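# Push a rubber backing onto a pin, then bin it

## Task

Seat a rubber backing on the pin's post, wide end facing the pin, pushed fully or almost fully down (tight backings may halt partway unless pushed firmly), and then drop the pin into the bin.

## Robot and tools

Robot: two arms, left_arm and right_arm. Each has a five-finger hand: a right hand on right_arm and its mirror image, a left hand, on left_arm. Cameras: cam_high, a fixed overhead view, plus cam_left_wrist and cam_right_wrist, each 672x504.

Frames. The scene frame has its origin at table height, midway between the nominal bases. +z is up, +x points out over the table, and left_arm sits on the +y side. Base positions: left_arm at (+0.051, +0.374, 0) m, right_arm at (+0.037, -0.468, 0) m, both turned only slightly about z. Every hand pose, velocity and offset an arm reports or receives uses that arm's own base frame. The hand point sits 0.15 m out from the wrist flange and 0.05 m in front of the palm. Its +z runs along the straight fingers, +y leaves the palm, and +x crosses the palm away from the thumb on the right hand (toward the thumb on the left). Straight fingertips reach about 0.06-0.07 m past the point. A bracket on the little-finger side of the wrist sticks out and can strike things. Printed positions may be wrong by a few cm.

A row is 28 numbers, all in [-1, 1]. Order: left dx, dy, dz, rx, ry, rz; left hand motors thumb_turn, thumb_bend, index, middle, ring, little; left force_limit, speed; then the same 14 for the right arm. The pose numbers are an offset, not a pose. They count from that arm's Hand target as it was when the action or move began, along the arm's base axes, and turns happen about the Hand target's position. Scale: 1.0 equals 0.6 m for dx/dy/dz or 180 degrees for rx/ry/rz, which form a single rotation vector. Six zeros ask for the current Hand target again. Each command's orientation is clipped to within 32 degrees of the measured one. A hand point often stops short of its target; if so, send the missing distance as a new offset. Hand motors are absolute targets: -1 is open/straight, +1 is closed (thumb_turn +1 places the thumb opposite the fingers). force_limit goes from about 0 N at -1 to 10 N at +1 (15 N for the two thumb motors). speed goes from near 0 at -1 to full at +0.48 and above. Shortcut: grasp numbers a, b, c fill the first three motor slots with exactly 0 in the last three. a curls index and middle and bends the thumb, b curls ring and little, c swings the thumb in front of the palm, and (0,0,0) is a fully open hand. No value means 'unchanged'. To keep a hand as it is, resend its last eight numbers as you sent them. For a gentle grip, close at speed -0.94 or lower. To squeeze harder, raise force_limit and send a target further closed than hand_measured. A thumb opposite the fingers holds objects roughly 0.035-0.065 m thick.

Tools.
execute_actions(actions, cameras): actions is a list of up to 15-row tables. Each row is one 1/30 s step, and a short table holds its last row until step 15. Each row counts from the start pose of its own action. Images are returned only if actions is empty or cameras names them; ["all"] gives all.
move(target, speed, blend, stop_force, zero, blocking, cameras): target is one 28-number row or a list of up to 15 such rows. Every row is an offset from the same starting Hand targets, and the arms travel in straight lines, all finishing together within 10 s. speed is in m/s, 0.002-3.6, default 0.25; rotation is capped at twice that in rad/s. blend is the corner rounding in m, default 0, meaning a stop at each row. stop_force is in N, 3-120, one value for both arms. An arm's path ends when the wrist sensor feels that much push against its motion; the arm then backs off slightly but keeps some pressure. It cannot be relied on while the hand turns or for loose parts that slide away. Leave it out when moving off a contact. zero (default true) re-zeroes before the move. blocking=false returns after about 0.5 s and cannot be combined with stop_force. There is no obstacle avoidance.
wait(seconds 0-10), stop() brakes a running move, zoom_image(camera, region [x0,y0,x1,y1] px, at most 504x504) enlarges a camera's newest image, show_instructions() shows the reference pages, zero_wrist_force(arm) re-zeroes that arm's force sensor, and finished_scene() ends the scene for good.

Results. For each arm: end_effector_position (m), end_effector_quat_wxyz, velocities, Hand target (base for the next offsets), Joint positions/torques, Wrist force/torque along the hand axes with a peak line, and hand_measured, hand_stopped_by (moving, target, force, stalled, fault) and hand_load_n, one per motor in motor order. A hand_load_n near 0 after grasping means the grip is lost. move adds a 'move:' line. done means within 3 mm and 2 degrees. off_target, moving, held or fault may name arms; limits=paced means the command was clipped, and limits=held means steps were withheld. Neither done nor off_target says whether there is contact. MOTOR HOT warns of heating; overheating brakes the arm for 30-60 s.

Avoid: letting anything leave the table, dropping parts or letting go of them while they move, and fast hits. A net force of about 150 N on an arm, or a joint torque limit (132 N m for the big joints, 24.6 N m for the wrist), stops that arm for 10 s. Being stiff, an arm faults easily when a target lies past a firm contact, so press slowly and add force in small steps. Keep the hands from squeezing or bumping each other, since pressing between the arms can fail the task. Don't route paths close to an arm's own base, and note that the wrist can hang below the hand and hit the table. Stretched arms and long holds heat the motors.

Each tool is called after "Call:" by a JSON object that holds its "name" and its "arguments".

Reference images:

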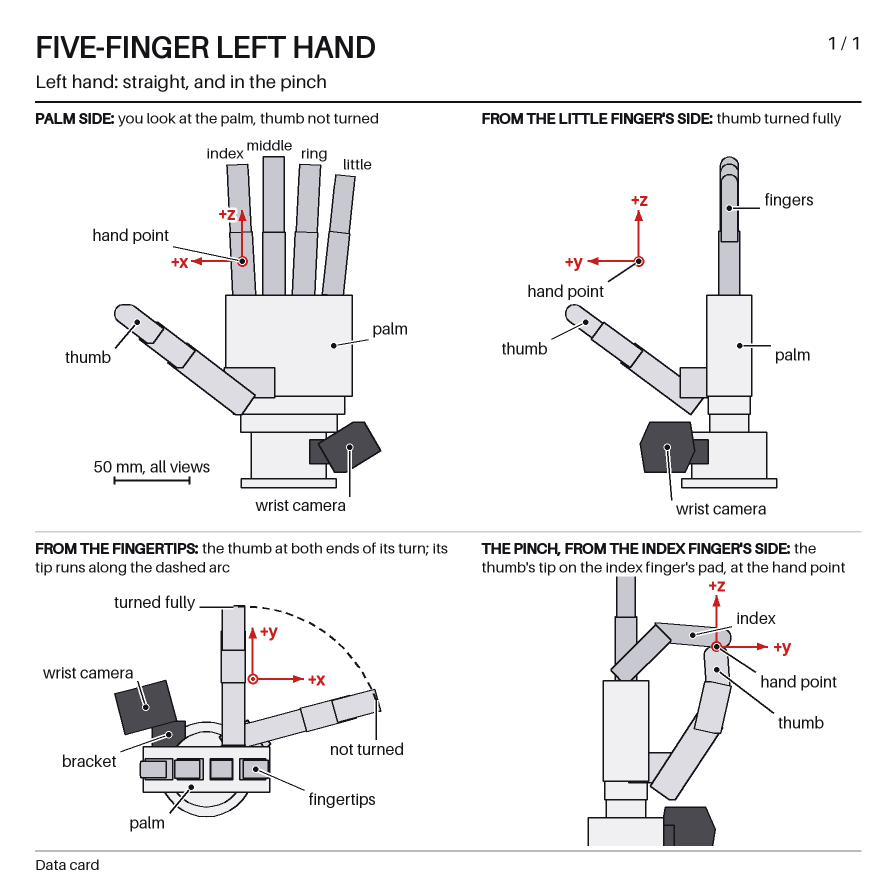

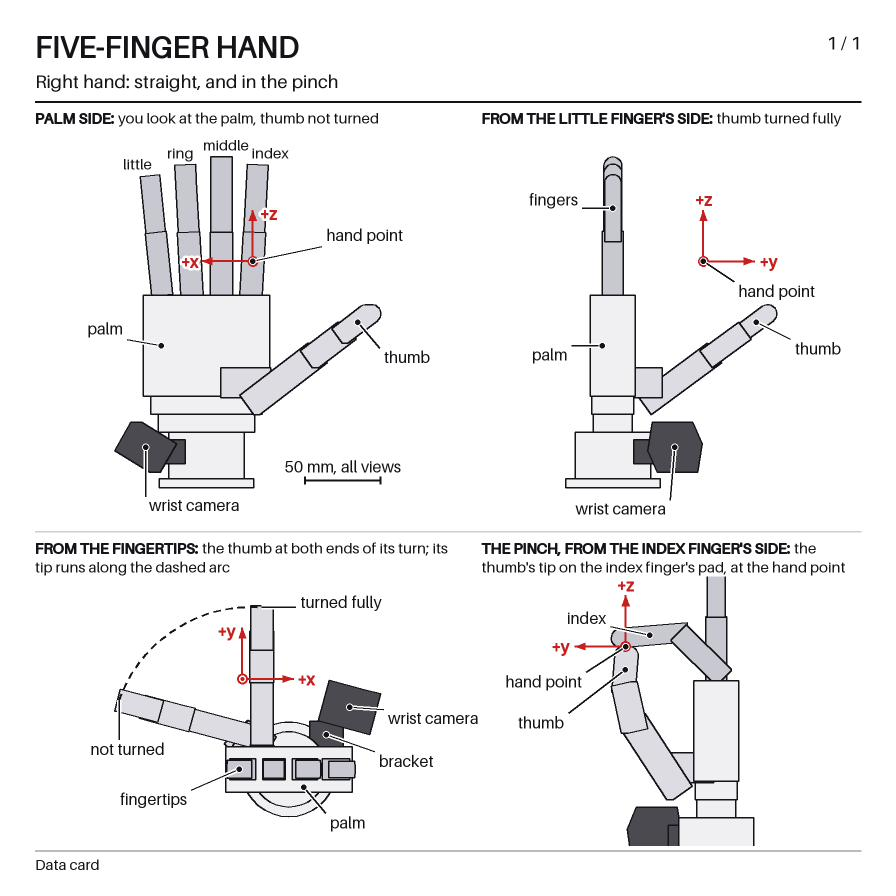

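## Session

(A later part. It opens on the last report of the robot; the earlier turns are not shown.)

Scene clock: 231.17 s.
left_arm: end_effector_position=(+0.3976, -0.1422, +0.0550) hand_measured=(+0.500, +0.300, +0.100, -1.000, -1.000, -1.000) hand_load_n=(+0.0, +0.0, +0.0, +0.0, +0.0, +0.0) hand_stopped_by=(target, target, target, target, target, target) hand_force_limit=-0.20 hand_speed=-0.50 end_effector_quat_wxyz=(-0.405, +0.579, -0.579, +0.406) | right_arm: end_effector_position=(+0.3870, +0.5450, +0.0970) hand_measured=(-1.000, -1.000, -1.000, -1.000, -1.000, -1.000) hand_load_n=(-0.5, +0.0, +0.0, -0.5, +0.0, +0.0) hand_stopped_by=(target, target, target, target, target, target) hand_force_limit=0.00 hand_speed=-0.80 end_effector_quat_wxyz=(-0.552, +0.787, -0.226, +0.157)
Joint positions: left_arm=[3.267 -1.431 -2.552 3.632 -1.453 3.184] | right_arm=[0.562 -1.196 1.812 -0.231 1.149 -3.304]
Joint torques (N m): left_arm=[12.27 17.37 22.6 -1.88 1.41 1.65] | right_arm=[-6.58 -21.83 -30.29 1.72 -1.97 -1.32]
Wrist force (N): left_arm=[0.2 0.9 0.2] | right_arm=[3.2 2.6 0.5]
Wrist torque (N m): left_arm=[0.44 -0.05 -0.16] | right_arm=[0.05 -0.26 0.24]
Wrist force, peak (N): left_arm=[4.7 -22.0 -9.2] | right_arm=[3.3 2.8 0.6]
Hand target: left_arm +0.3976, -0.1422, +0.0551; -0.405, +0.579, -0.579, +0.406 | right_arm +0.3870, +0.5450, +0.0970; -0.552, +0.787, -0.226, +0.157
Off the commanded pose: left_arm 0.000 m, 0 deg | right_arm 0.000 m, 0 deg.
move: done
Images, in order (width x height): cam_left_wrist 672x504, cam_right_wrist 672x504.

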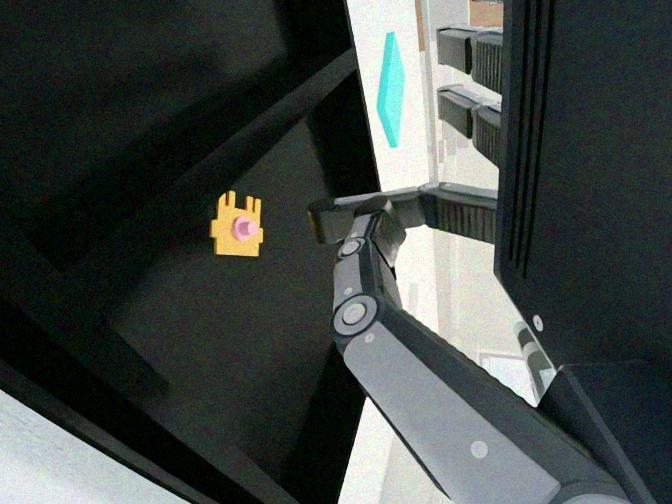

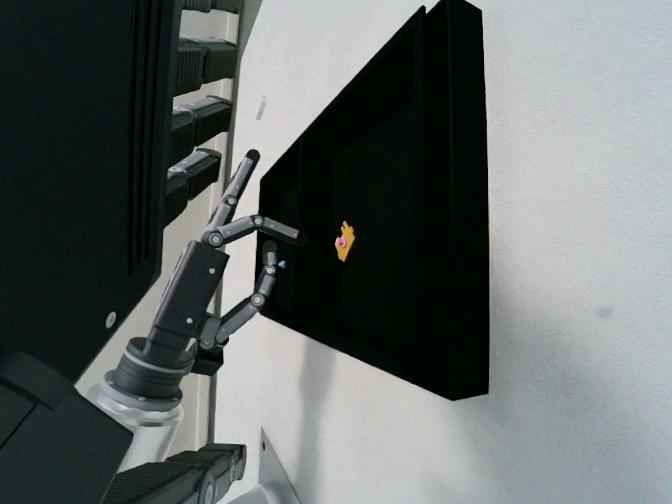

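Call:
{"name": "move", "arguments": {"target": [[0,0,0,0,0,0,0.5,-0.2,-0.1,-1,-1,-1,-0.3,-0.4,0,0,0,0,0,0,-1,-1,-1,-1,-1,-1,0,-0.8],[0.0183,0,0,0,0,0,0.5,-0.2,-0.1,-1,-1,-1,-0.3,-0.4,0,0,0,0,0,0,-1,-1,-1,-1,-1,-1,0,-0.8],[0.0183,0,-0.052,0,0,0,0.5,-0.2,-0.1,-1,-1,-1,-0.3,-0.4,0,0,0,0,0,0,-1,-1,-1,-1,-1,-1,0,-0.8]], "speed": 0.06, "blend": [0,0.005,0], "cameras": ["cam_left_wrist","cam_right_wrist"]}}

Call:
{"name": "zoom_image", "arguments": {"camera": "cam_right_wrist", "region": [322, 220, 362, 260]}}

Call:
{"name": "zoom_image", "arguments": {"camera": "cam_left_wrist", "region": [250, 170, 350, 270]}}

Scene clock: 234.27 s.
left_arm: end_effector_position=(+0.4085, -0.1422, +0.0240) hand_measured=(+0.500, -0.200, -0.100, -1.000, -1.000, -1.000) hand_load_n=(+0.0, +0.0, +0.0, +0.0, +0.0, +0.0) hand_stopped_by=(target, target, target, target, target, target) hand_force_limit=-0.30 hand_speed=-0.40 end_effector_quat_wxyz=(-0.405, +0.579, -0.579, +0.406) | right_arm: end_effector_position=(+0.3870, +0.5450, +0.0970) hand_measured=(-1.000, -1.000, -1.000, -1.000, -1.000, -1.000) hand_load_n=(+0.0, +0.0, +0.0, +0.0, +0.0, -0.5) hand_stopped_by=(target, target, target, target, target, target) hand_force_limit=0.00 hand_speed=-0.80 end_effector_quat_wxyz=(-0.552, +0.787, -0.226, +0.157)
Joint positions: left_arm=[3.259 -1.567 -2.564 3.779 -1.46 3.181] | right_arm=[0.562 -1.196 1.812 -0.231 1.149 -3.304]
Joint torques (N m): left_arm=[-10.9 5.79 1.07 2.85 -1.53 -1.75] | right_arm=[-6.19 -22.04 -30.25 1.71 -2.01 -1.35]
Wrist force (N): left_arm=[0.8 0.6 0.6] | right_arm=[3.1 2.6 0.6]
Wrist torque (N m): left_arm=[0.33 -0.13 -0.02] | right_arm=[0.04 -0.24 0.24]
Wrist force, peak (N): left_arm=[0.9 1.2 0.4] | right_arm=[3.4 2.8 0.5]
Hand target: left_arm +0.4086, -0.1422, +0.0239; -0.405, +0.579, -0.579, +0.406 | right_arm +0.3870, +0.5450, +0.0970; -0.552, +0.787, -0.226, +0.157
Off the commanded pose: left_arm 0.000 m, 0 deg | right_arm 0.000 m, 0 deg.
move: done
Images, in order (width x height): cam_left_wrist 672x504, cam_right_wrist 672x504.

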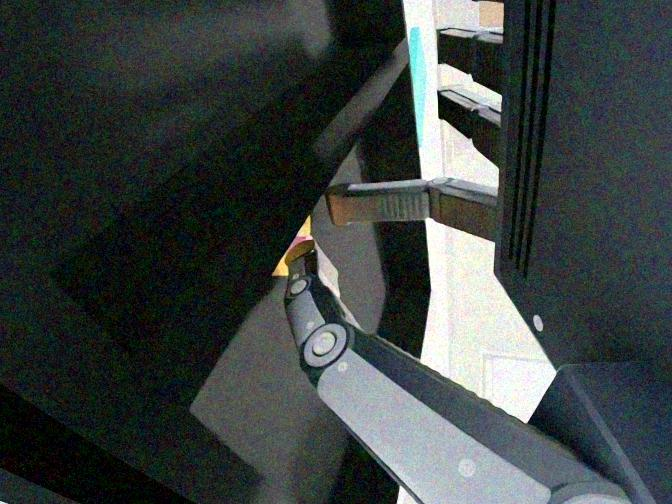

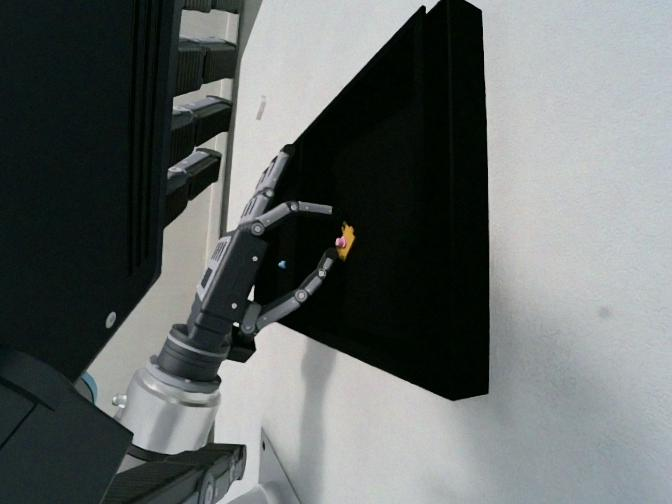

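Scaled by 12.600 from the camera's 672x504 image, which has a finer 960x720 frame.

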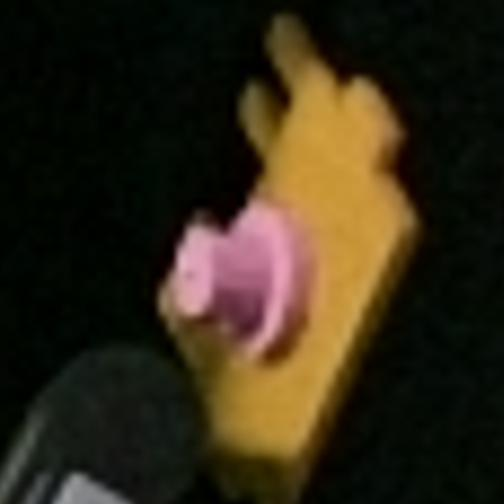

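Scaled by 5.040 from the camera's 672x504 image, which has a finer 960x720 frame.

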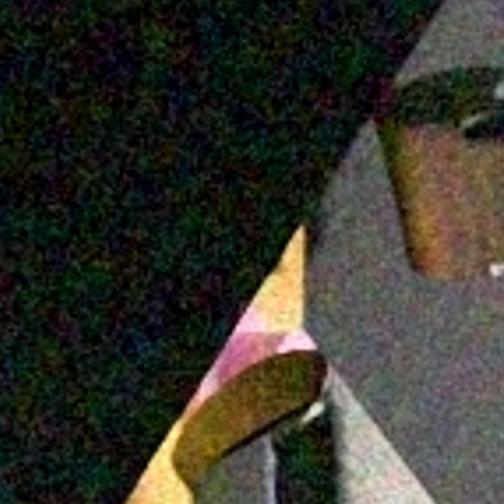

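Call:
{"name": "move", "arguments": {"target": [0,0,-0.0055,0,0,0,0.5,-0.2,-0.1,-1,-1,-1,-0.3,-0.4,0,0,0,0,0,0,-1,-1,-1,-1,-1,-1,0,-0.8], "speed": 0.01, "stop_force": 3}}

Call:
{"name": "move", "arguments": {"target": [0,0,0,0,0,0,0.5,-0.2,0.4,-1,-1,-1,-0.4,-0.92,0,0,0,0,0,0,-1,-1,-1,-1,-1,-1,0,-0.8], "speed": 0.02, "cameras": ["cam_right_wrist"]}}

Call:
{"name": "zoom_image", "arguments": {"camera": "cam_right_wrist", "region": [322, 220, 362, 260]}}

Scene clock: 236.60 s.
left_arm: end_effector_position=(+0.4086, -0.1422, +0.0206) hand_measured=(+0.500, -0.200, -0.100, -1.000, -1.000, -1.000) hand_load_n=(+0.0, +0.0, +0.0, +0.0, +0.0, +0.0) hand_stopped_by=(target, target, target, target, target, target) hand_force_limit=-0.30 hand_speed=-0.40 end_effector_quat_wxyz=(-0.405, +0.579, -0.579, +0.406) | right_arm: end_effector_position=(+0.3870, +0.5450, +0.0970) hand_measured=(-1.000, -1.000, -1.000, -1.000, -1.000, -1.000) hand_load_n=(-0.5, +0.0, +0.0, +0.0, +0.0, +0.0) hand_stopped_by=(target, target, target, target, target, target) hand_force_limit=0.00 hand_speed=-0.80 end_effector_quat_wxyz=(-0.552, +0.787, -0.226, +0.157)
Joint positions: left_arm=[3.259 -1.58 -2.567 3.795 -1.46 3.181] | right_arm=[0.562 -1.196 1.812 -0.231 1.149 -3.304]
Joint torques (N m): left_arm=[-11.75 4.54 -0.29 3.23 -1.58 -1.76] | right_arm=[-6.38 -22.06 -30.36 1.63 -1.95 -1.32]
Wrist force (N): left_arm=[0.6 0.9 0.5] | right_arm=[3.1 2.8 0.6]
Wrist torque (N m): left_arm=[0.38 -0.09 -0.04] | right_arm=[0.07 -0.25 0.25]
Wrist force, peak (N): left_arm=[0.4 1.0 0.9] | right_arm=[3.3 2.8 0.6]
Hand target: left_arm +0.4086, -0.1422, +0.0206; -0.405, +0.579, -0.579, +0.406 | right_arm +0.3870, +0.5450, +0.0970; -0.552, +0.787, -0.226, +0.157
Off the commanded pose: left_arm 0.000 m, 0 deg | right_arm 0.000 m, 0 deg.
move: done

Scene clock: 238.20 s.
left_arm: end_effector_position=(+0.4086, -0.1422, +0.0206) hand_measured=(+0.500, -0.200, +0.198, -1.000, -1.000, -1.000) hand_load_n=(+0.0, +1.5, +4.5, +0.0, +0.0, +0.0) hand_stopped_by=(target, target, force, target, target, target) hand_force_limit=-0.40 hand_speed=-0.92 end_effector_quat_wxyz=(-0.405, +0.579, -0.579, +0.406) | right_arm: end_effector_position=(+0.3870, +0.5450, +0.0970) hand_measured=(-1.000, -1.000, -1.000, -1.000, -1.000, -1.000) hand_load_n=(-0.5, +0.0, +0.0, +0.0, +0.0, +0.0) hand_stopped_by=(target, target, target, target, target, target) hand_force_limit=0.00 hand_speed=-0.80 end_effector_quat_wxyz=(-0.552, +0.787, -0.226, +0.157)
Joint positions: left_arm=[3.259 -1.58 -2.567 3.795 -1.46 3.181] | right_arm=[0.562 -1.196 1.812 -0.231 1.149 -3.304]
Joint torques (N m): left_arm=[-11.38 4.24 1.2 3.13 -1.64 -1.73] | right_arm=[-6.26 -22.76 -30.9 1.77 -1.89 -1.33]
Wrist force (N): left_arm=[0.3 0.9 0.4] | right_arm=[2.9 2.6 0.7]
Wrist torque (N m): left_arm=[0.40 -0.06 -0.06] | right_arm=[0.04 -0.23 0.23]
Wrist force, peak (N): left_arm=[0.4 1.0 0.8] | right_arm=[3.3 2.8 0.7]
Hand target: left_arm +0.4086, -0.1422, +0.0206; -0.405, +0.579, -0.579, +0.406 | right_arm +0.3870, +0.5450, +0.0970; -0.552, +0.787, -0.226, +0.157
Off the commanded pose: left_arm 0.000 m, 0 deg | right_arm 0.000 m, 0 deg.
move: done
Images, in order (width x height): cam_right_wrist 672x504.

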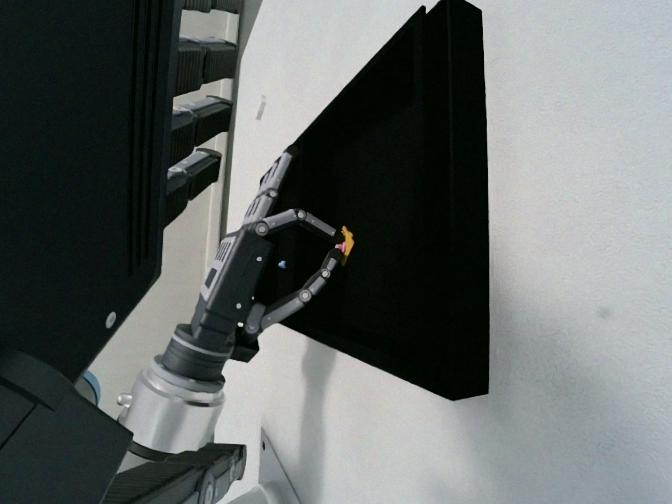

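Scaled by 12.600 from the camera's 672x504 image, which has a finer 960x720 frame.

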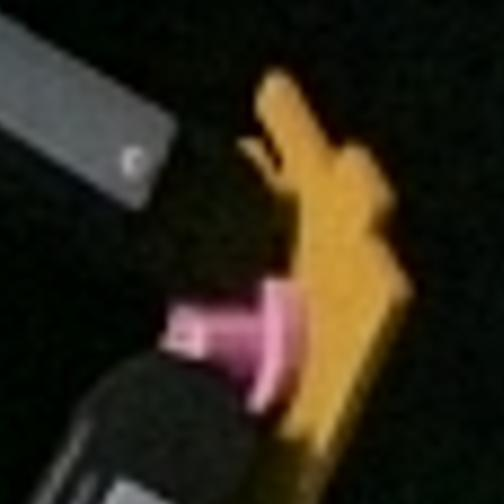

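Call:
{"name": "move", "arguments": {"target": [0,0,0.06,0,0,0,0.5,-0.2,0.4,-1,-1,-1,-0.4,-0.92,0,0,0,0,0,0,-1,-1,-1,-1,-1,-1,0,-0.8], "speed": 0.04, "cameras": ["cam_left_wrist","cam_right_wrist"]}}

Call:
{"name": "zoom_image", "arguments": {"camera": "cam_right_wrist", "region": [282, 210, 342, 270]}}

Scene clock: 240.50 s.
left_arm: end_effector_position=(+0.4086, -0.1423, +0.0565) hand_measured=(+0.500, -0.200, +0.198, -1.000, -1.000, -1.000) hand_load_n=(+0.0, +0.0, +0.0, +0.0, +0.0, +0.0) hand_stopped_by=(target, target, force, target, target, target) hand_force_limit=-0.40 hand_speed=-0.92 end_effector_quat_wxyz=(-0.405, +0.579, -0.579, +0.406) end_effector_velocity=(+0.000, +0.000, +0.000) end_effector_angular_velocity=(+0.001, +0.002, +0.001) | right_arm: end_effector_position=(+0.3870, +0.5450, +0.0970) hand_measured=(-1.000, -1.000, -1.000, -1.000, -1.000, -1.000) hand_load_n=(-0.5, +0.0, +0.0, +0.0, +0.0, +0.0) hand_stopped_by=(target, target, target, target, target, target) hand_force_limit=0.00 hand_speed=-0.80 end_effector_quat_wxyz=(-0.552, +0.787, -0.226, +0.157)
Joint positions: left_arm=[3.259 -1.46 -2.524 3.632 -1.46 3.181] | right_arm=[0.562 -1.196 1.812 -0.231 1.149 -3.304]
Joint velocities: left_arm=[0.001 0.002 0.001 -0.005 0 0.001] | right_arm=[within noise]
Joint torques (N m): left_arm=[12.11 19.04 21.01 -1.7 1.47 1.64] | right_arm=[-6.16 -21.9 -29.98 1.76 -2.06 -1.17]
Wrist force (N): left_arm=[0.4 1.1 0.4] | right_arm=[3.2 2.7 0.5]
Wrist torque (N m): left_arm=[0.43 -0.07 -0.09] | right_arm=[0.05 -0.27 0.25]
Wrist force, peak (N): left_arm=[0.4 1.5 0.6] | right_arm=[3.4 2.7 0.6]
Hand target: left_arm +0.4086, -0.1422, +0.0566; -0.405, +0.579, -0.579, +0.406 | right_arm +0.3870, +0.5450, +0.0970; -0.552, +0.787, -0.226, +0.157
Off the commanded pose: left_arm 0.000 m, 0 deg | right_arm 0.000 m, 0 deg.
move: done
Images, in order (width x height): cam_left_wrist 672x504, cam_right_wrist 672x504.

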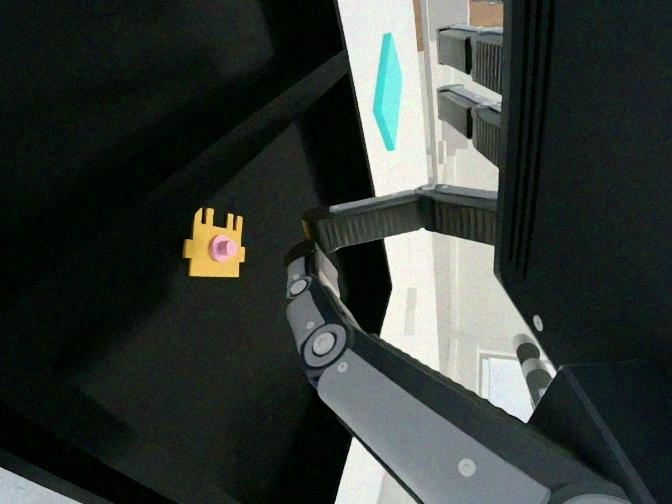

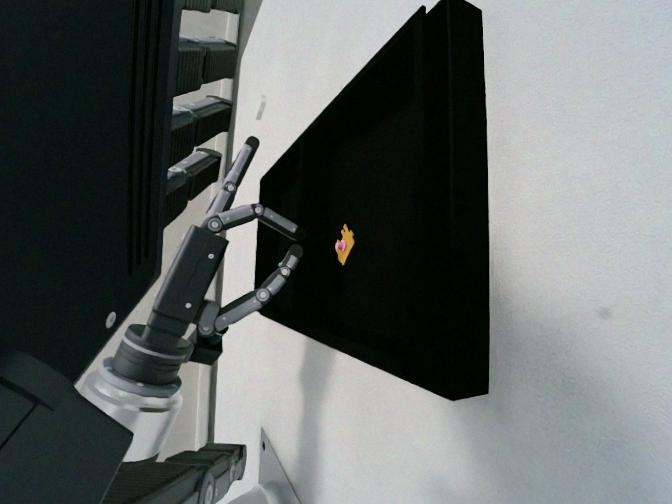

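Scaled by 8.400 from the camera's 672x504 image, which has a finer 960x720 frame.

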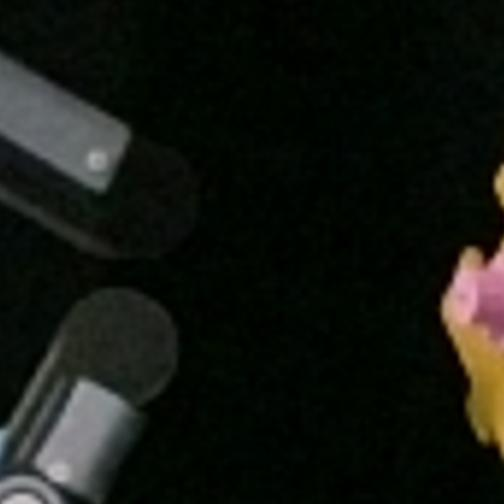

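Call:
{"name": "zoom_image", "arguments": {"camera": "cam_left_wrist", "region": [175, 200, 255, 280]}}

Call:
{"name": "zoom_image", "arguments": {"camera": "cam_right_wrist", "region": [322, 215, 362, 275]}}

Scaled by 6.300 from the camera's 672x504 image, which has a finer 960x720 frame.

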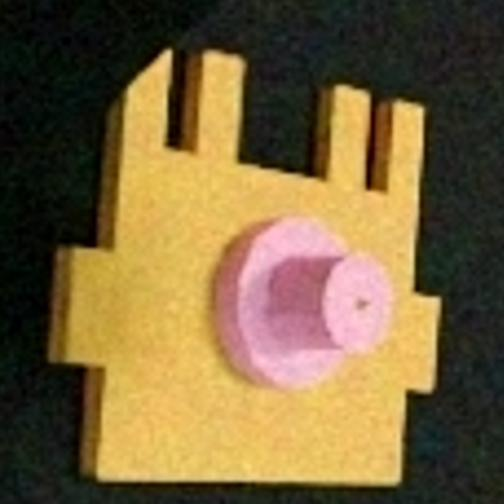

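Scaled by 8.400 from the camera's 672x504 image, which has a finer 960x720 frame.

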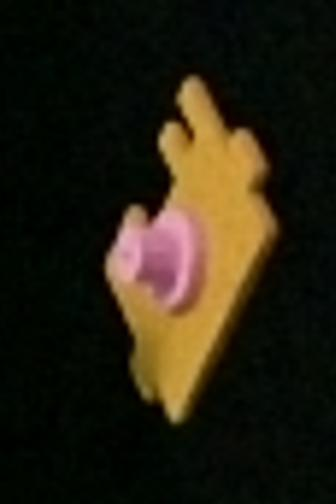

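Call:
{"name": "move", "arguments": {"target": [[0,0,0,0,0,0,0.5,-0.3,-0.1,-1,-1,-1,-0.3,-0.4,0,0,0,0,0,0,-1,-1,-1,-1,-1,-1,0,-0.8],[0.0015,-0.0023,-0.04,0,0,0,0.5,-0.3,-0.1,-1,-1,-1,-0.3,-0.4,0,0,0,0,0,0,-1,-1,-1,-1,-1,-1,0,-0.8]], "speed": 0.06}}

Call:
{"name": "move", "arguments": {"target": [0,0,-0.02,0,0,0,0.5,-0.3,-0.1,-1,-1,-1,-0.3,-0.4,0,0,0,0,0,0,-1,-1,-1,-1,-1,-1,0,-0.8], "speed": 0.01, "stop_force": 3, "cameras": ["cam_left_wrist","cam_right_wrist"]}}

Call:
{"name": "zoom_image", "arguments": {"camera": "cam_right_wrist", "region": [312, 215, 362, 265]}}

Call:
{"name": "zoom_image", "arguments": {"camera": "cam_left_wrist", "region": [250, 170, 350, 270]}}

Scene clock: 249.37 s.
left_arm: end_effector_position=(+0.4094, -0.1436, +0.0327) hand_measured=(+0.500, -0.300, -0.100, -1.000, -1.000, -1.000) hand_load_n=(+0.0, +0.0, +0.0, -0.5, +0.0, +0.0) hand_stopped_by=(target, target, target, target, target, target) hand_force_limit=-0.30 hand_speed=-0.40 end_effector_quat_wxyz=(-0.405, +0.579, -0.579, +0.406) | right_arm: end_effector_position=(+0.3870, +0.5450, +0.0970) hand_measured=(-1.000, -1.000, -1.000, -1.000, -1.000, -1.000) hand_load_n=(+0.0, +0.0, +0.0, +0.0, +0.0, -0.5) hand_stopped_by=(target, target, target, target, target, target) hand_force_limit=0.00 hand_speed=-0.80 end_effector_quat_wxyz=(-0.552, +0.787, -0.226, +0.157)
Joint positions: left_arm=[3.251 -1.541 -2.55 3.74 -1.467 3.178] | right_arm=[0.562 -1.196 1.812 -0.231 1.149 -3.304]
Joint torques (N m): left_arm=[-11.8 2.4 0.66 3.01 -1.72 -1.76] | right_arm=[-5.98 -21.65 -29.85 1.6 -1.96 -1.2]
Wrist force (N): left_arm=[0.3 0.9 0.4] | right_arm=[3.2 2.6 0.5]
Wrist torque (N m): left_arm=[0.41 -0.10 -0.09] | right_arm=[0.04 -0.26 0.24]
Wrist force, peak (N): left_arm=[0.4 1.5 0.6] | right_arm=[3.6 2.7 0.5]
Hand target: left_arm +0.4095, -0.1436, +0.0326; -0.405, +0.579, -0.579, +0.406 | right_arm +0.3870, +0.5450, +0.0970; -0.552, +0.787, -0.226, +0.157
Off the commanded pose: left_arm 0.000 m, 0 deg | right_arm 0.000 m, 0 deg.
move: done

Scene clock: 251.63 s.
left_arm: end_effector_position=(+0.4094, -0.1436, +0.0221) hand_measured=(+0.500, -0.300, -0.100, -1.000, -1.000, -1.000) hand_load_n=(+0.5, -1.5, +0.0, +0.0, +0.0, -0.5) hand_stopped_by=(target, target, target, target, target, target) hand_force_limit=-0.30 hand_speed=-0.40 end_effector_quat_wxyz=(-0.405, +0.579, -0.579, +0.406) | right_arm: end_effector_position=(+0.3870, +0.5450, +0.0970) hand_measured=(-1.000, -1.000, -1.000, -1.000, -1.000, -1.000) hand_load_n=(+0.0, +0.0, +0.0, +0.0, +0.0, +0.0) hand_stopped_by=(target, target, target, target, target, target) hand_force_limit=0.00 hand_speed=-0.80 end_effector_quat_wxyz=(-0.552, +0.787, -0.226, +0.157)
Joint positions: left_arm=[3.251 -1.578 -2.561 3.788 -1.467 3.178] | right_arm=[0.562 -1.196 1.812 -0.231 1.149 -3.304]
Joint torques (N m): left_arm=[-9.02 18.46 18.18 -1.98 -1.32 -0.93] | right_arm=[-5.94 -22.18 -29.69 1.67 -1.84 -1.04]
Wrist force (N): left_arm=[0.3 -1.6 -1.1] | right_arm=[3.0 2.5 0.6]
Wrist torque (N m): left_arm=[0.24 -0.07 -0.04] | right_arm=[0.02 -0.23 0.23]
Wrist force, peak (N): left_arm=[0.1 -5.0 -4.0] | right_arm=[3.2 3.0 0.7]
Hand target: left_arm +0.4094, -0.1436, +0.0221; -0.405, +0.579, -0.579, +0.406 (not the last commanded pose) | right_arm +0.3870, +0.5450, +0.0970; -0.552, +0.787, -0.226, +0.157
Off the commanded pose: left_arm 0.001 m, 0 deg | right_arm 0.000 m, 0 deg.
move: contact (left_arm)
Images, in order (width x height): cam_left_wrist 672x504, cam_right_wrist 672x504.

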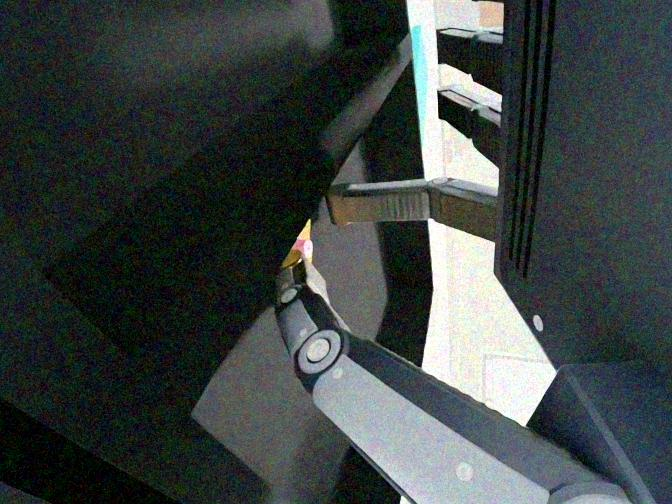

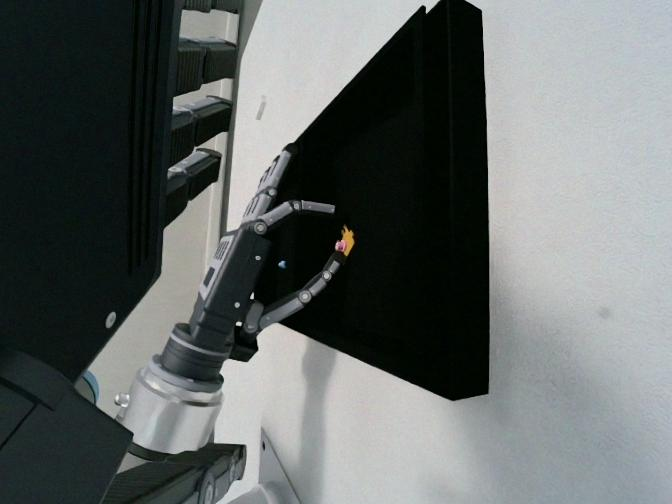

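Scaled by 10.080 from the camera's 672x504 image, which has a finer 960x720 frame.

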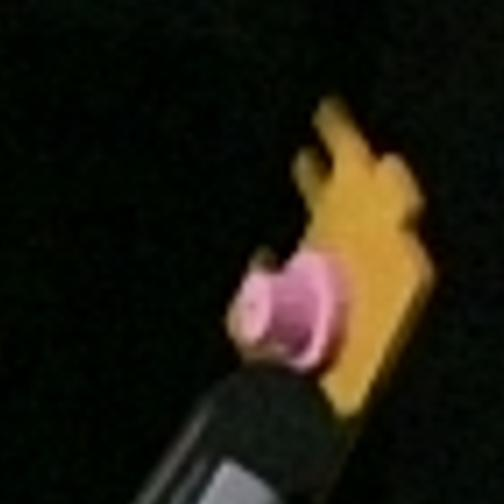

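Scaled by 5.040 from the camera's 672x504 image, which has a finer 960x720 frame.

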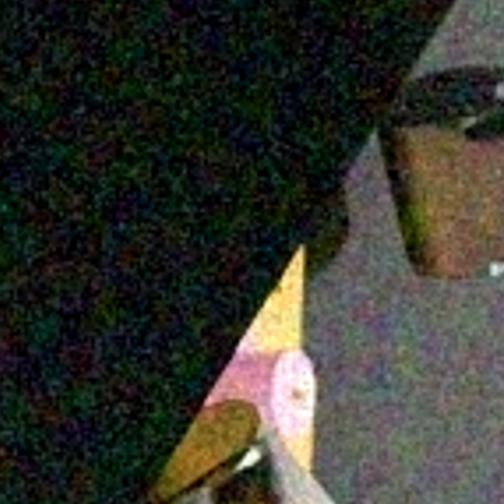

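Call:
{"name": "move", "arguments": {"target": [[0,0,0.0014,0,0,0,0.5,-0.3,-0.1,-1,-1,-1,-0.3,-0.6,0,0,0,0,0,0,-1,-1,-1,-1,-1,-1,0,-0.8],[-0.001,0,0.0014,0,0,0,0.5,-0.27,-0.1,-1,-1,-1,-0.3,-0.6,0,0,0,0,0,0,-1,-1,-1,-1,-1,-1,0,-0.8],[-0.001,0,0.0008,0,0,0,0.5,-0.27,0.5,-1,-1,-1,-0.3,-0.92,0,0,0,0,0,0,-1,-1,-1,-1,-1,-1,0,-0.8]], "speed": 0.02, "cameras": ["cam_right_wrist"]}}

Call:
{"name": "zoom_image", "arguments": {"camera": "cam_right_wrist", "region": [312, 215, 362, 265]}}

Scene clock: 257.67 s.
left_arm: end_effector_position=(+0.4089, -0.1436, +0.0226) hand_measured=(+0.500, -0.270, +0.266, -1.000, -1.000, -1.000) hand_load_n=(-0.5, +2.0, +4.0, -0.5, -0.5, +0.0) hand_stopped_by=(target, target, force, target, target, target) hand_force_limit=-0.30 hand_speed=-0.92 end_effector_quat_wxyz=(-0.405, +0.579, -0.579, +0.406) | right_arm: end_effector_position=(+0.3870, +0.5450, +0.0970) hand_measured=(-1.000, -1.000, -1.000, -1.000, -1.000, -1.000) hand_load_n=(+0.0, +0.0, +0.0, +0.0, +0.0, +0.0) hand_stopped_by=(target, target, target, target, target, target) hand_force_limit=0.00 hand_speed=-0.80 end_effector_quat_wxyz=(-0.552, +0.787, -0.226, +0.157)
Joint positions: left_arm=[3.252 -1.575 -2.562 3.786 -1.467 3.179] | right_arm=[0.562 -1.196 1.812 -0.231 1.149 -3.304]
Joint torques (N m): left_arm=[11.07 5 1.18 1.76 1.35 1.45] | right_arm=[-6.24 -22.06 -30.24 1.56 -1.89 -1.18]
Wrist force (N): left_arm=[0.3 -2.1 0.6] | right_arm=[2.8 2.5 0.6]
Wrist torque (N m): left_arm=[0.31 -0.07 -0.05] | right_arm=[0.03 -0.21 0.22]
Wrist force, peak (N): left_arm=[0.3 -1.9 -1.8] | right_arm=[3.4 2.8 0.6]
Hand target: left_arm +0.4088, -0.1436, +0.0226; -0.405, +0.579, -0.579, +0.406 | right_arm +0.3870, +0.5450, +0.0970; -0.552, +0.787, -0.226, +0.157
Off the commanded pose: left_arm 0.000 m, 0 deg | right_arm 0.000 m, 0 deg.
move: done
Images, in order (width x height): cam_right_wrist 672x504.

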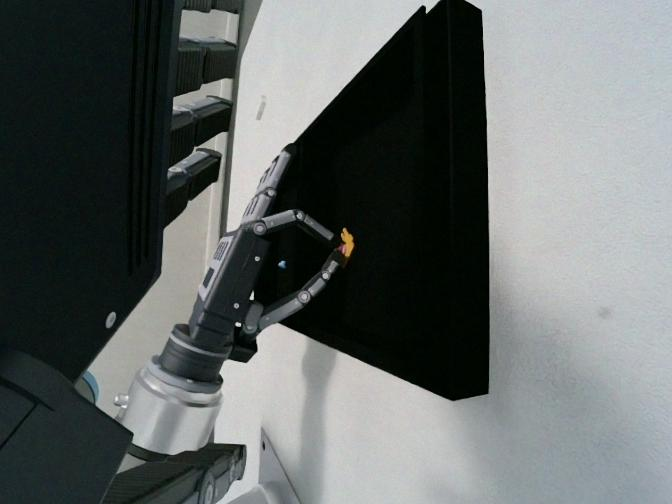

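Scaled by 10.080 from the camera's 672x504 image, which has a finer 960x720 frame.

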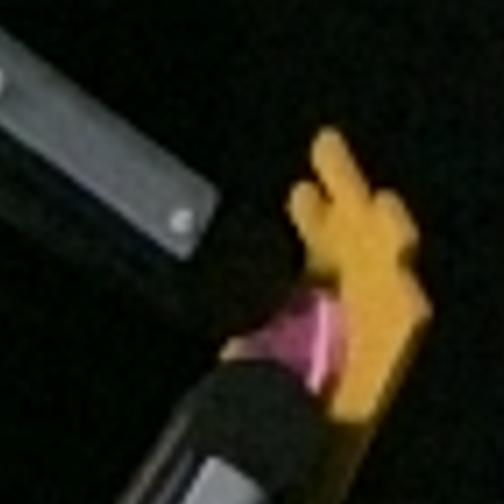

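Call:
{"name": "move", "arguments": {"target": [0,0,0.012,0,0,0,0.5,-0.27,0.5,-1,-1,-1,-0.3,-0.92,0,0,0,0,0,0,-1,-1,-1,-1,-1,-1,0,-0.8], "speed": 0.01, "cameras": ["cam_left_wrist","cam_right_wrist"]}}

Call:
{"name": "zoom_image", "arguments": {"camera": "cam_right_wrist", "region": [312, 215, 362, 265]}}

Scene clock: 259.43 s.
left_arm: end_effector_position=(+0.4088, -0.1436, +0.0297) hand_measured=(+0.500, -0.270, +0.266, -1.000, -1.000, -1.000) hand_load_n=(+0.0, +0.0, +0.0, +0.0, -0.5, +0.0) hand_stopped_by=(target, target, force, target, target, target) hand_force_limit=-0.30 hand_speed=-0.92 end_effector_quat_wxyz=(-0.405, +0.579, -0.579, +0.406) | right_arm: end_effector_position=(+0.3870, +0.5450, +0.0970) hand_measured=(-1.000, -1.000, -1.000, -1.000, -1.000, -1.000) hand_load_n=(-0.5, +0.0, +0.0, +0.0, +0.0, +0.0) hand_stopped_by=(target, target, target, target, target, target) hand_force_limit=0.00 hand_speed=-0.80 end_effector_quat_wxyz=(-0.552, +0.787, -0.226, +0.157)
Joint positions: left_arm=[3.252 -1.55 -2.555 3.753 -1.467 3.179] | right_arm=[0.562 -1.196 1.812 -0.231 1.149 -3.304]
Joint torques (N m): left_arm=[4.75 19.81 20.39 -1.8 -0.46 -0.21] | right_arm=[-6.09 -22.07 -29.69 1.5 -1.95 -1.04]
Wrist force (N): left_arm=[0.3 0.8 0.6] | right_arm=[3.0 2.7 0.6]
Wrist torque (N m): left_arm=[0.38 -0.09 -0.07] | right_arm=[0.06 -0.23 0.24]
Wrist force, peak (N): left_arm=[0.5 -2.6 0.1] | right_arm=[3.2 2.9 0.6]
Hand target: left_arm +0.4088, -0.1436, +0.0298; -0.405, +0.579, -0.579, +0.406 | right_arm +0.3870, +0.5450, +0.0970; -0.552, +0.787, -0.226, +0.157
Off the commanded pose: left_arm 0.000 m, 0 deg | right_arm 0.000 m, 0 deg.
move: done
Images, in order (width x height): cam_left_wrist 672x504, cam_right_wrist 672x504.

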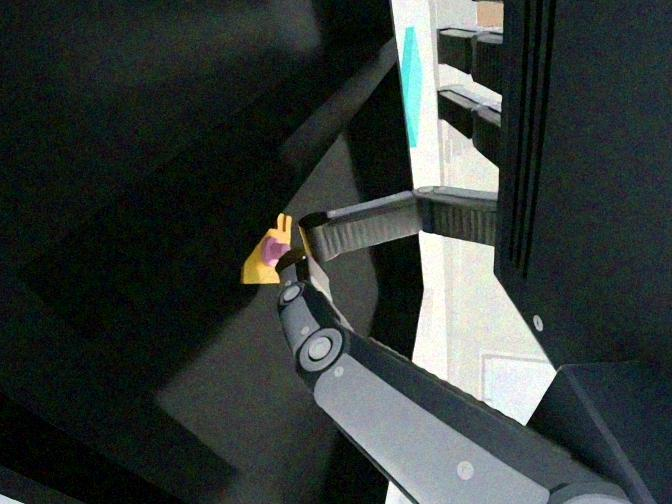

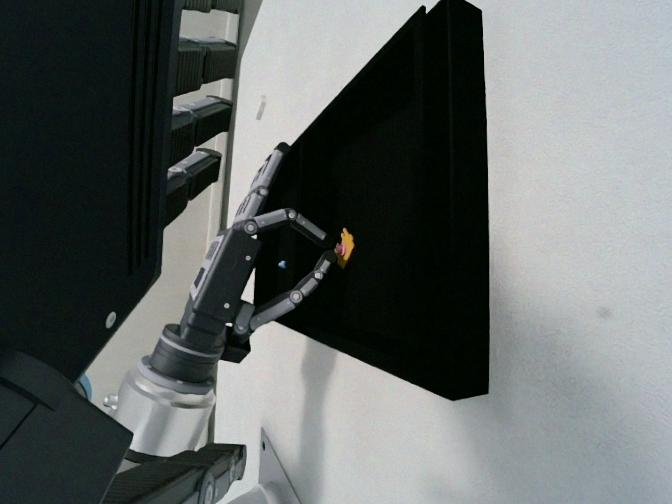

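Scaled by 10.080 from the camera's 672x504 image, which has a finer 960x720 frame.

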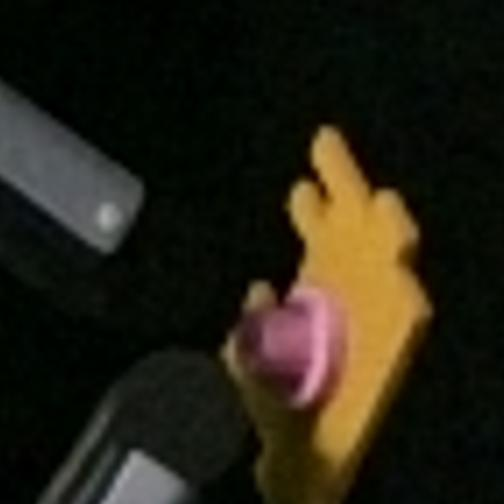

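Call:
{"name": "move", "arguments": {"target": [[0,0,0,0,0,0,0.5,-0.24,-0.1,-1,-1,-1,-0.3,-0.4,0,0,0,0,0,0,-1,-1,-1,-1,-1,-1,0,-0.8],[-0.0073,0,0.03,0,0,0,0.5,-0.24,-0.1,-1,-1,-1,-0.3,-0.4,0,0,0,0,0,0,-1,-1,-1,-1,-1,-1,0,-0.8]], "speed": 0.06, "cameras": ["cam_left_wrist","cam_right_wrist"]}}

Call:
{"name": "zoom_image", "arguments": {"camera": "cam_right_wrist", "region": [282, 215, 362, 275]}}

Call:
{"name": "zoom_image", "arguments": {"camera": "cam_left_wrist", "region": [210, 200, 340, 290]}}

Scene clock: 266.33 s.
left_arm: end_effector_position=(+0.4045, -0.1436, +0.0477) hand_measured=(+0.500, -0.240, -0.100, -1.000, -1.000, -1.000) hand_load_n=(+0.0, +0.0, +0.0, +0.0, +0.0, +0.0) hand_stopped_by=(target, target, target, target, target, target) hand_force_limit=-0.30 hand_speed=-0.40 end_effector_quat_wxyz=(-0.405, +0.579, -0.579, +0.406) | right_arm: end_effector_position=(+0.3870, +0.5450, +0.0970) hand_measured=(-1.000, -1.000, -1.000, -1.000, -1.000, -1.000) hand_load_n=(+0.0, +0.0, +0.0, +0.0, +0.0, +0.0) hand_stopped_by=(target, target, target, target, target, target) hand_force_limit=0.00 hand_speed=-0.80 end_effector_quat_wxyz=(-0.552, +0.787, -0.226, +0.157)
Joint positions: left_arm=[3.254 -1.478 -2.544 3.67 -1.465 3.18] | right_arm=[0.562 -1.196 1.812 -0.231 1.149 -3.304]
Joint torques (N m): left_arm=[11.96 18.03 21.82 -1.73 1.48 1.8] | right_arm=[-6.31 -22.25 -29.54 1.67 -1.78 -1.07]
Wrist force (N): left_arm=[0.3 1.4 0.5] | right_arm=[3.2 2.8 0.7]
Wrist torque (N m): left_arm=[0.48 -0.07 -0.19] | right_arm=[0.06 -0.26 0.26]
Wrist force, peak (N): left_arm=[0.8 1.3 0.5] | right_arm=[3.5 2.8 0.7]
Hand target: left_arm +0.4045, -0.1436, +0.0478; -0.405, +0.579, -0.579, +0.406 | right_arm +0.3870, +0.5450, +0.0970; -0.552, +0.787, -0.226, +0.157
Off the commanded pose: left_arm 0.000 m, 0 deg | right_arm 0.000 m, 0 deg.
move: done
Images, in order (width x height): cam_left_wrist 672x504, cam_right_wrist 672x504.

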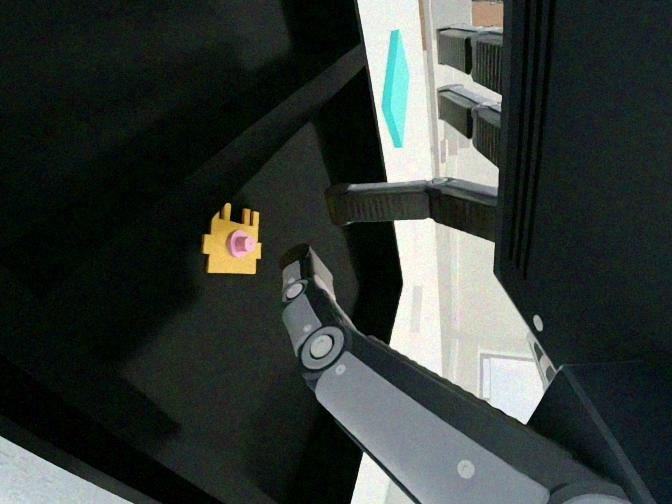

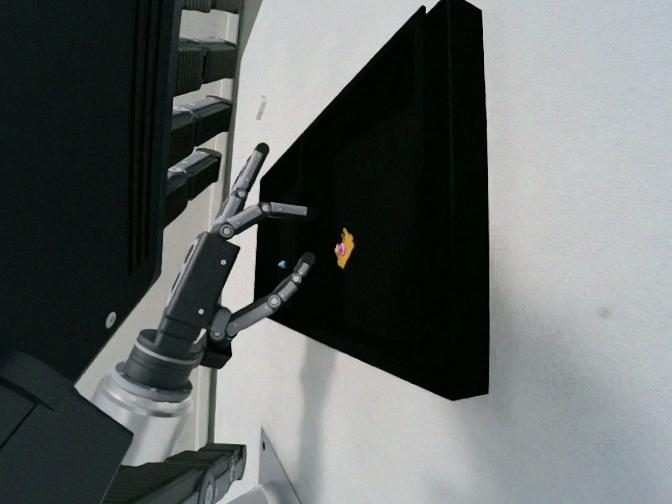

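Scaled by 6.300 from the camera's 672x504 image, which has a finer 960x720 frame.

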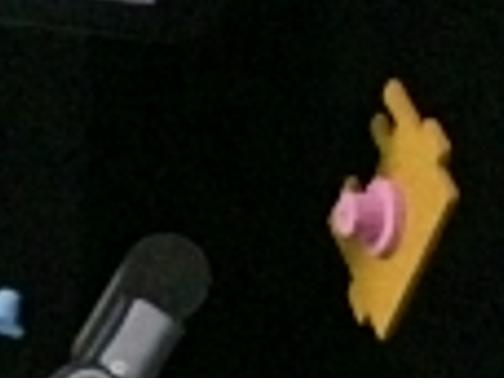

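Scaled by 3.877 from the camera's 672x504 image, which has a finer 960x720 frame.

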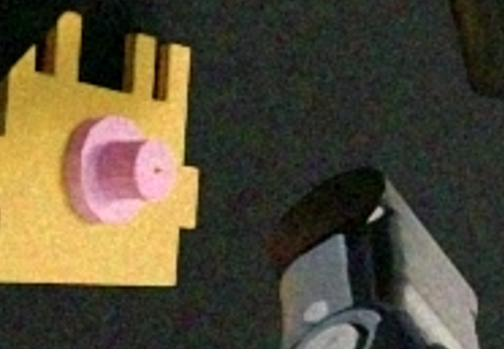

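Call:
{"name": "move", "arguments": {"target": [-0.0028,-0.0004,-0.036,0,0,0,0.5,-0.24,-0.1,-1,-1,-1,-0.3,-0.4,0,0,0,0,0,0,-1,-1,-1,-1,-1,-1,0,-0.8], "speed": 0.05}}

Call:
{"name": "move", "arguments": {"target": [0,0,-0.01,0,0,0,0.5,-0.24,-0.1,-1,-1,-1,-0.3,-0.4,0,0,0,0,0,0,-1,-1,-1,-1,-1,-1,0,-0.8], "speed": 0.008, "stop_force": 3, "cameras": ["cam_left_wrist","cam_right_wrist"]}}

Call:
{"name": "zoom_image", "arguments": {"camera": "cam_right_wrist", "region": [312, 215, 362, 265]}}

Scene clock: 268.73 s.
left_arm: end_effector_position=(+0.4028, -0.1438, +0.0262) hand_measured=(+0.500, -0.240, -0.100, -1.000, -1.000, -1.000) hand_load_n=(+0.0, +0.0, +0.0, +0.0, +0.0, +0.0) hand_stopped_by=(target, target, target, target, target, target) hand_force_limit=-0.30 hand_speed=-0.40 end_effector_quat_wxyz=(-0.405, +0.579, -0.579, +0.406) | right_arm: end_effector_position=(+0.3870, +0.5450, +0.0970) hand_measured=(-1.000, -1.000, -1.000, -1.000, -1.000, -1.000) hand_load_n=(+0.0, +0.0, +0.0, +0.0, +0.0, +0.0) hand_stopped_by=(target, target, target, target, target, target) hand_force_limit=0.00 hand_speed=-0.80 end_effector_quat_wxyz=(-0.552, +0.787, -0.226, +0.157)
Joint positions: left_arm=[3.254 -1.547 -2.573 3.769 -1.465 3.179] | right_arm=[0.562 -1.196 1.812 -0.231 1.149 -3.304]
Joint torques (N m): left_arm=[-11.33 2.62 1.38 3.29 -1.61 -1.73] | right_arm=[-5.76 -22.35 -29.77 1.47 -1.92 -1.02]
Wrist force (N): left_arm=[0.4 0.9 0.2] | right_arm=[3.4 2.8 0.5]
Wrist torque (N m): left_arm=[0.40 -0.10 -0.16] | right_arm=[0.07 -0.29 0.26]
Wrist force, peak (N): left_arm=[0.0 1.4 1.0] | right_arm=[3.4 2.8 0.7]
Hand target: left_arm +0.4028, -0.1439, +0.0262; -0.405, +0.579, -0.579, +0.406 | right_arm +0.3870, +0.5450, +0.0970; -0.552, +0.787, -0.226, +0.157
Off the commanded pose: left_arm 0.000 m, 0 deg | right_arm 0.000 m, 0 deg.
move: done

Scene clock: 270.43 s.
left_arm: end_effector_position=(+0.4028, -0.1439, +0.0202) hand_measured=(+0.500, -0.240, -0.100, -1.000, -1.000, -1.000) hand_load_n=(+0.0, +0.0, +0.0, +0.0, -0.5, +0.0) hand_stopped_by=(target, target, target, target, target, target) hand_force_limit=-0.30 hand_speed=-0.40 end_effector_quat_wxyz=(-0.405, +0.579, -0.579, +0.406) | right_arm: end_effector_position=(+0.3870, +0.5450, +0.0970) hand_measured=(-1.000, -1.000, -1.000, -1.000, -1.000, -1.000) hand_load_n=(+0.0, +0.0, +0.0, +0.0, +0.0, +0.0) hand_stopped_by=(target, target, target, target, target, target) hand_force_limit=0.00 hand_speed=-0.80 end_effector_quat_wxyz=(-0.552, +0.787, -0.226, +0.157)
Joint positions: left_arm=[3.254 -1.569 -2.58 3.798 -1.465 3.179] | right_arm=[0.562 -1.196 1.812 -0.231 1.149 -3.304]
Joint torques (N m): left_arm=[-11.65 3.93 -0.15 3.21 -1.72 -1.65] | right_arm=[-6.34 -22.07 -29.51 1.63 -1.75 -0.99]
Wrist force (N): left_arm=[0.5 0.1 0.1] | right_arm=[2.9 2.8 0.7]
Wrist torque (N m): left_arm=[0.34 -0.09 -0.14] | right_arm=[0.06 -0.24 0.24]
Wrist force, peak (N): left_arm=[0.5 1.0 0.6] | right_arm=[3.3 2.8 0.5]
Hand target: left_arm +0.4028, -0.1439, +0.0202; -0.405, +0.579, -0.579, +0.406 | right_arm +0.3870, +0.5450, +0.0970; -0.552, +0.787, -0.226, +0.157
Off the commanded pose: left_arm 0.000 m, 0 deg | right_arm 0.000 m, 0 deg.
move: done
Images, in order (width x height): cam_left_wrist 672x504, cam_right_wrist 672x504.

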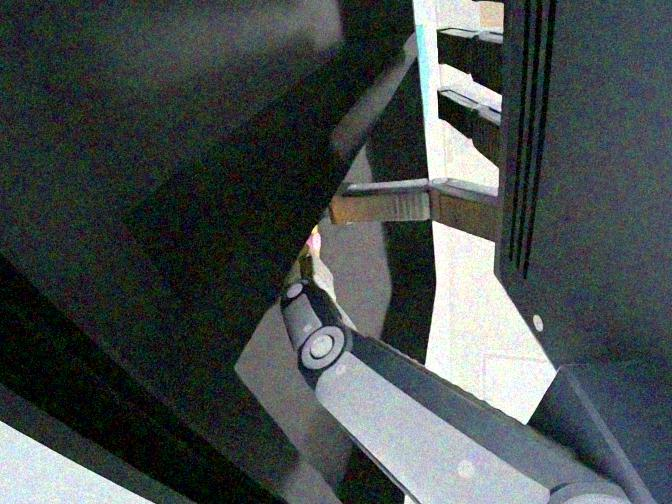

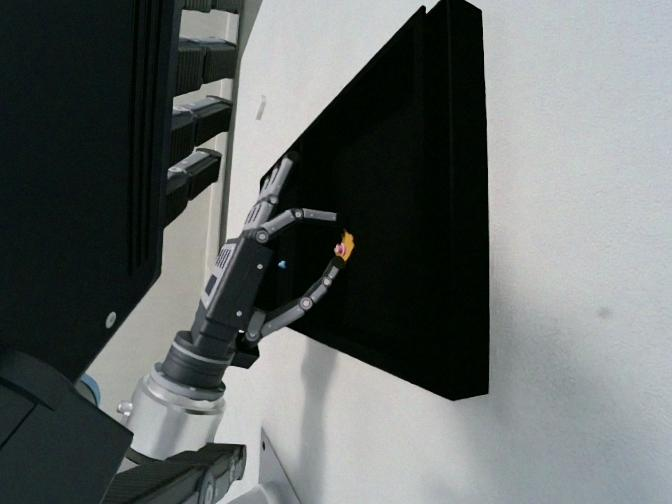

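Scaled by 10.080 from the camera's 672x504 image, which has a finer 960x720 frame.

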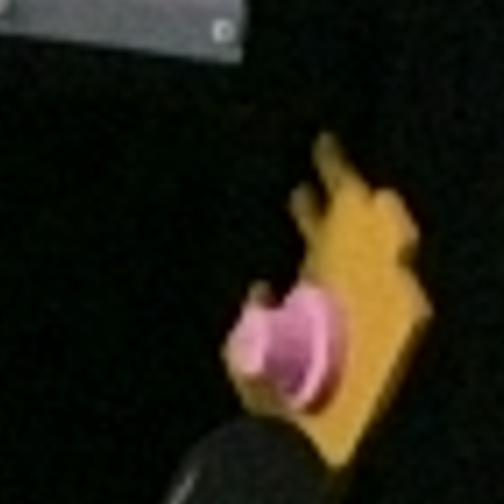

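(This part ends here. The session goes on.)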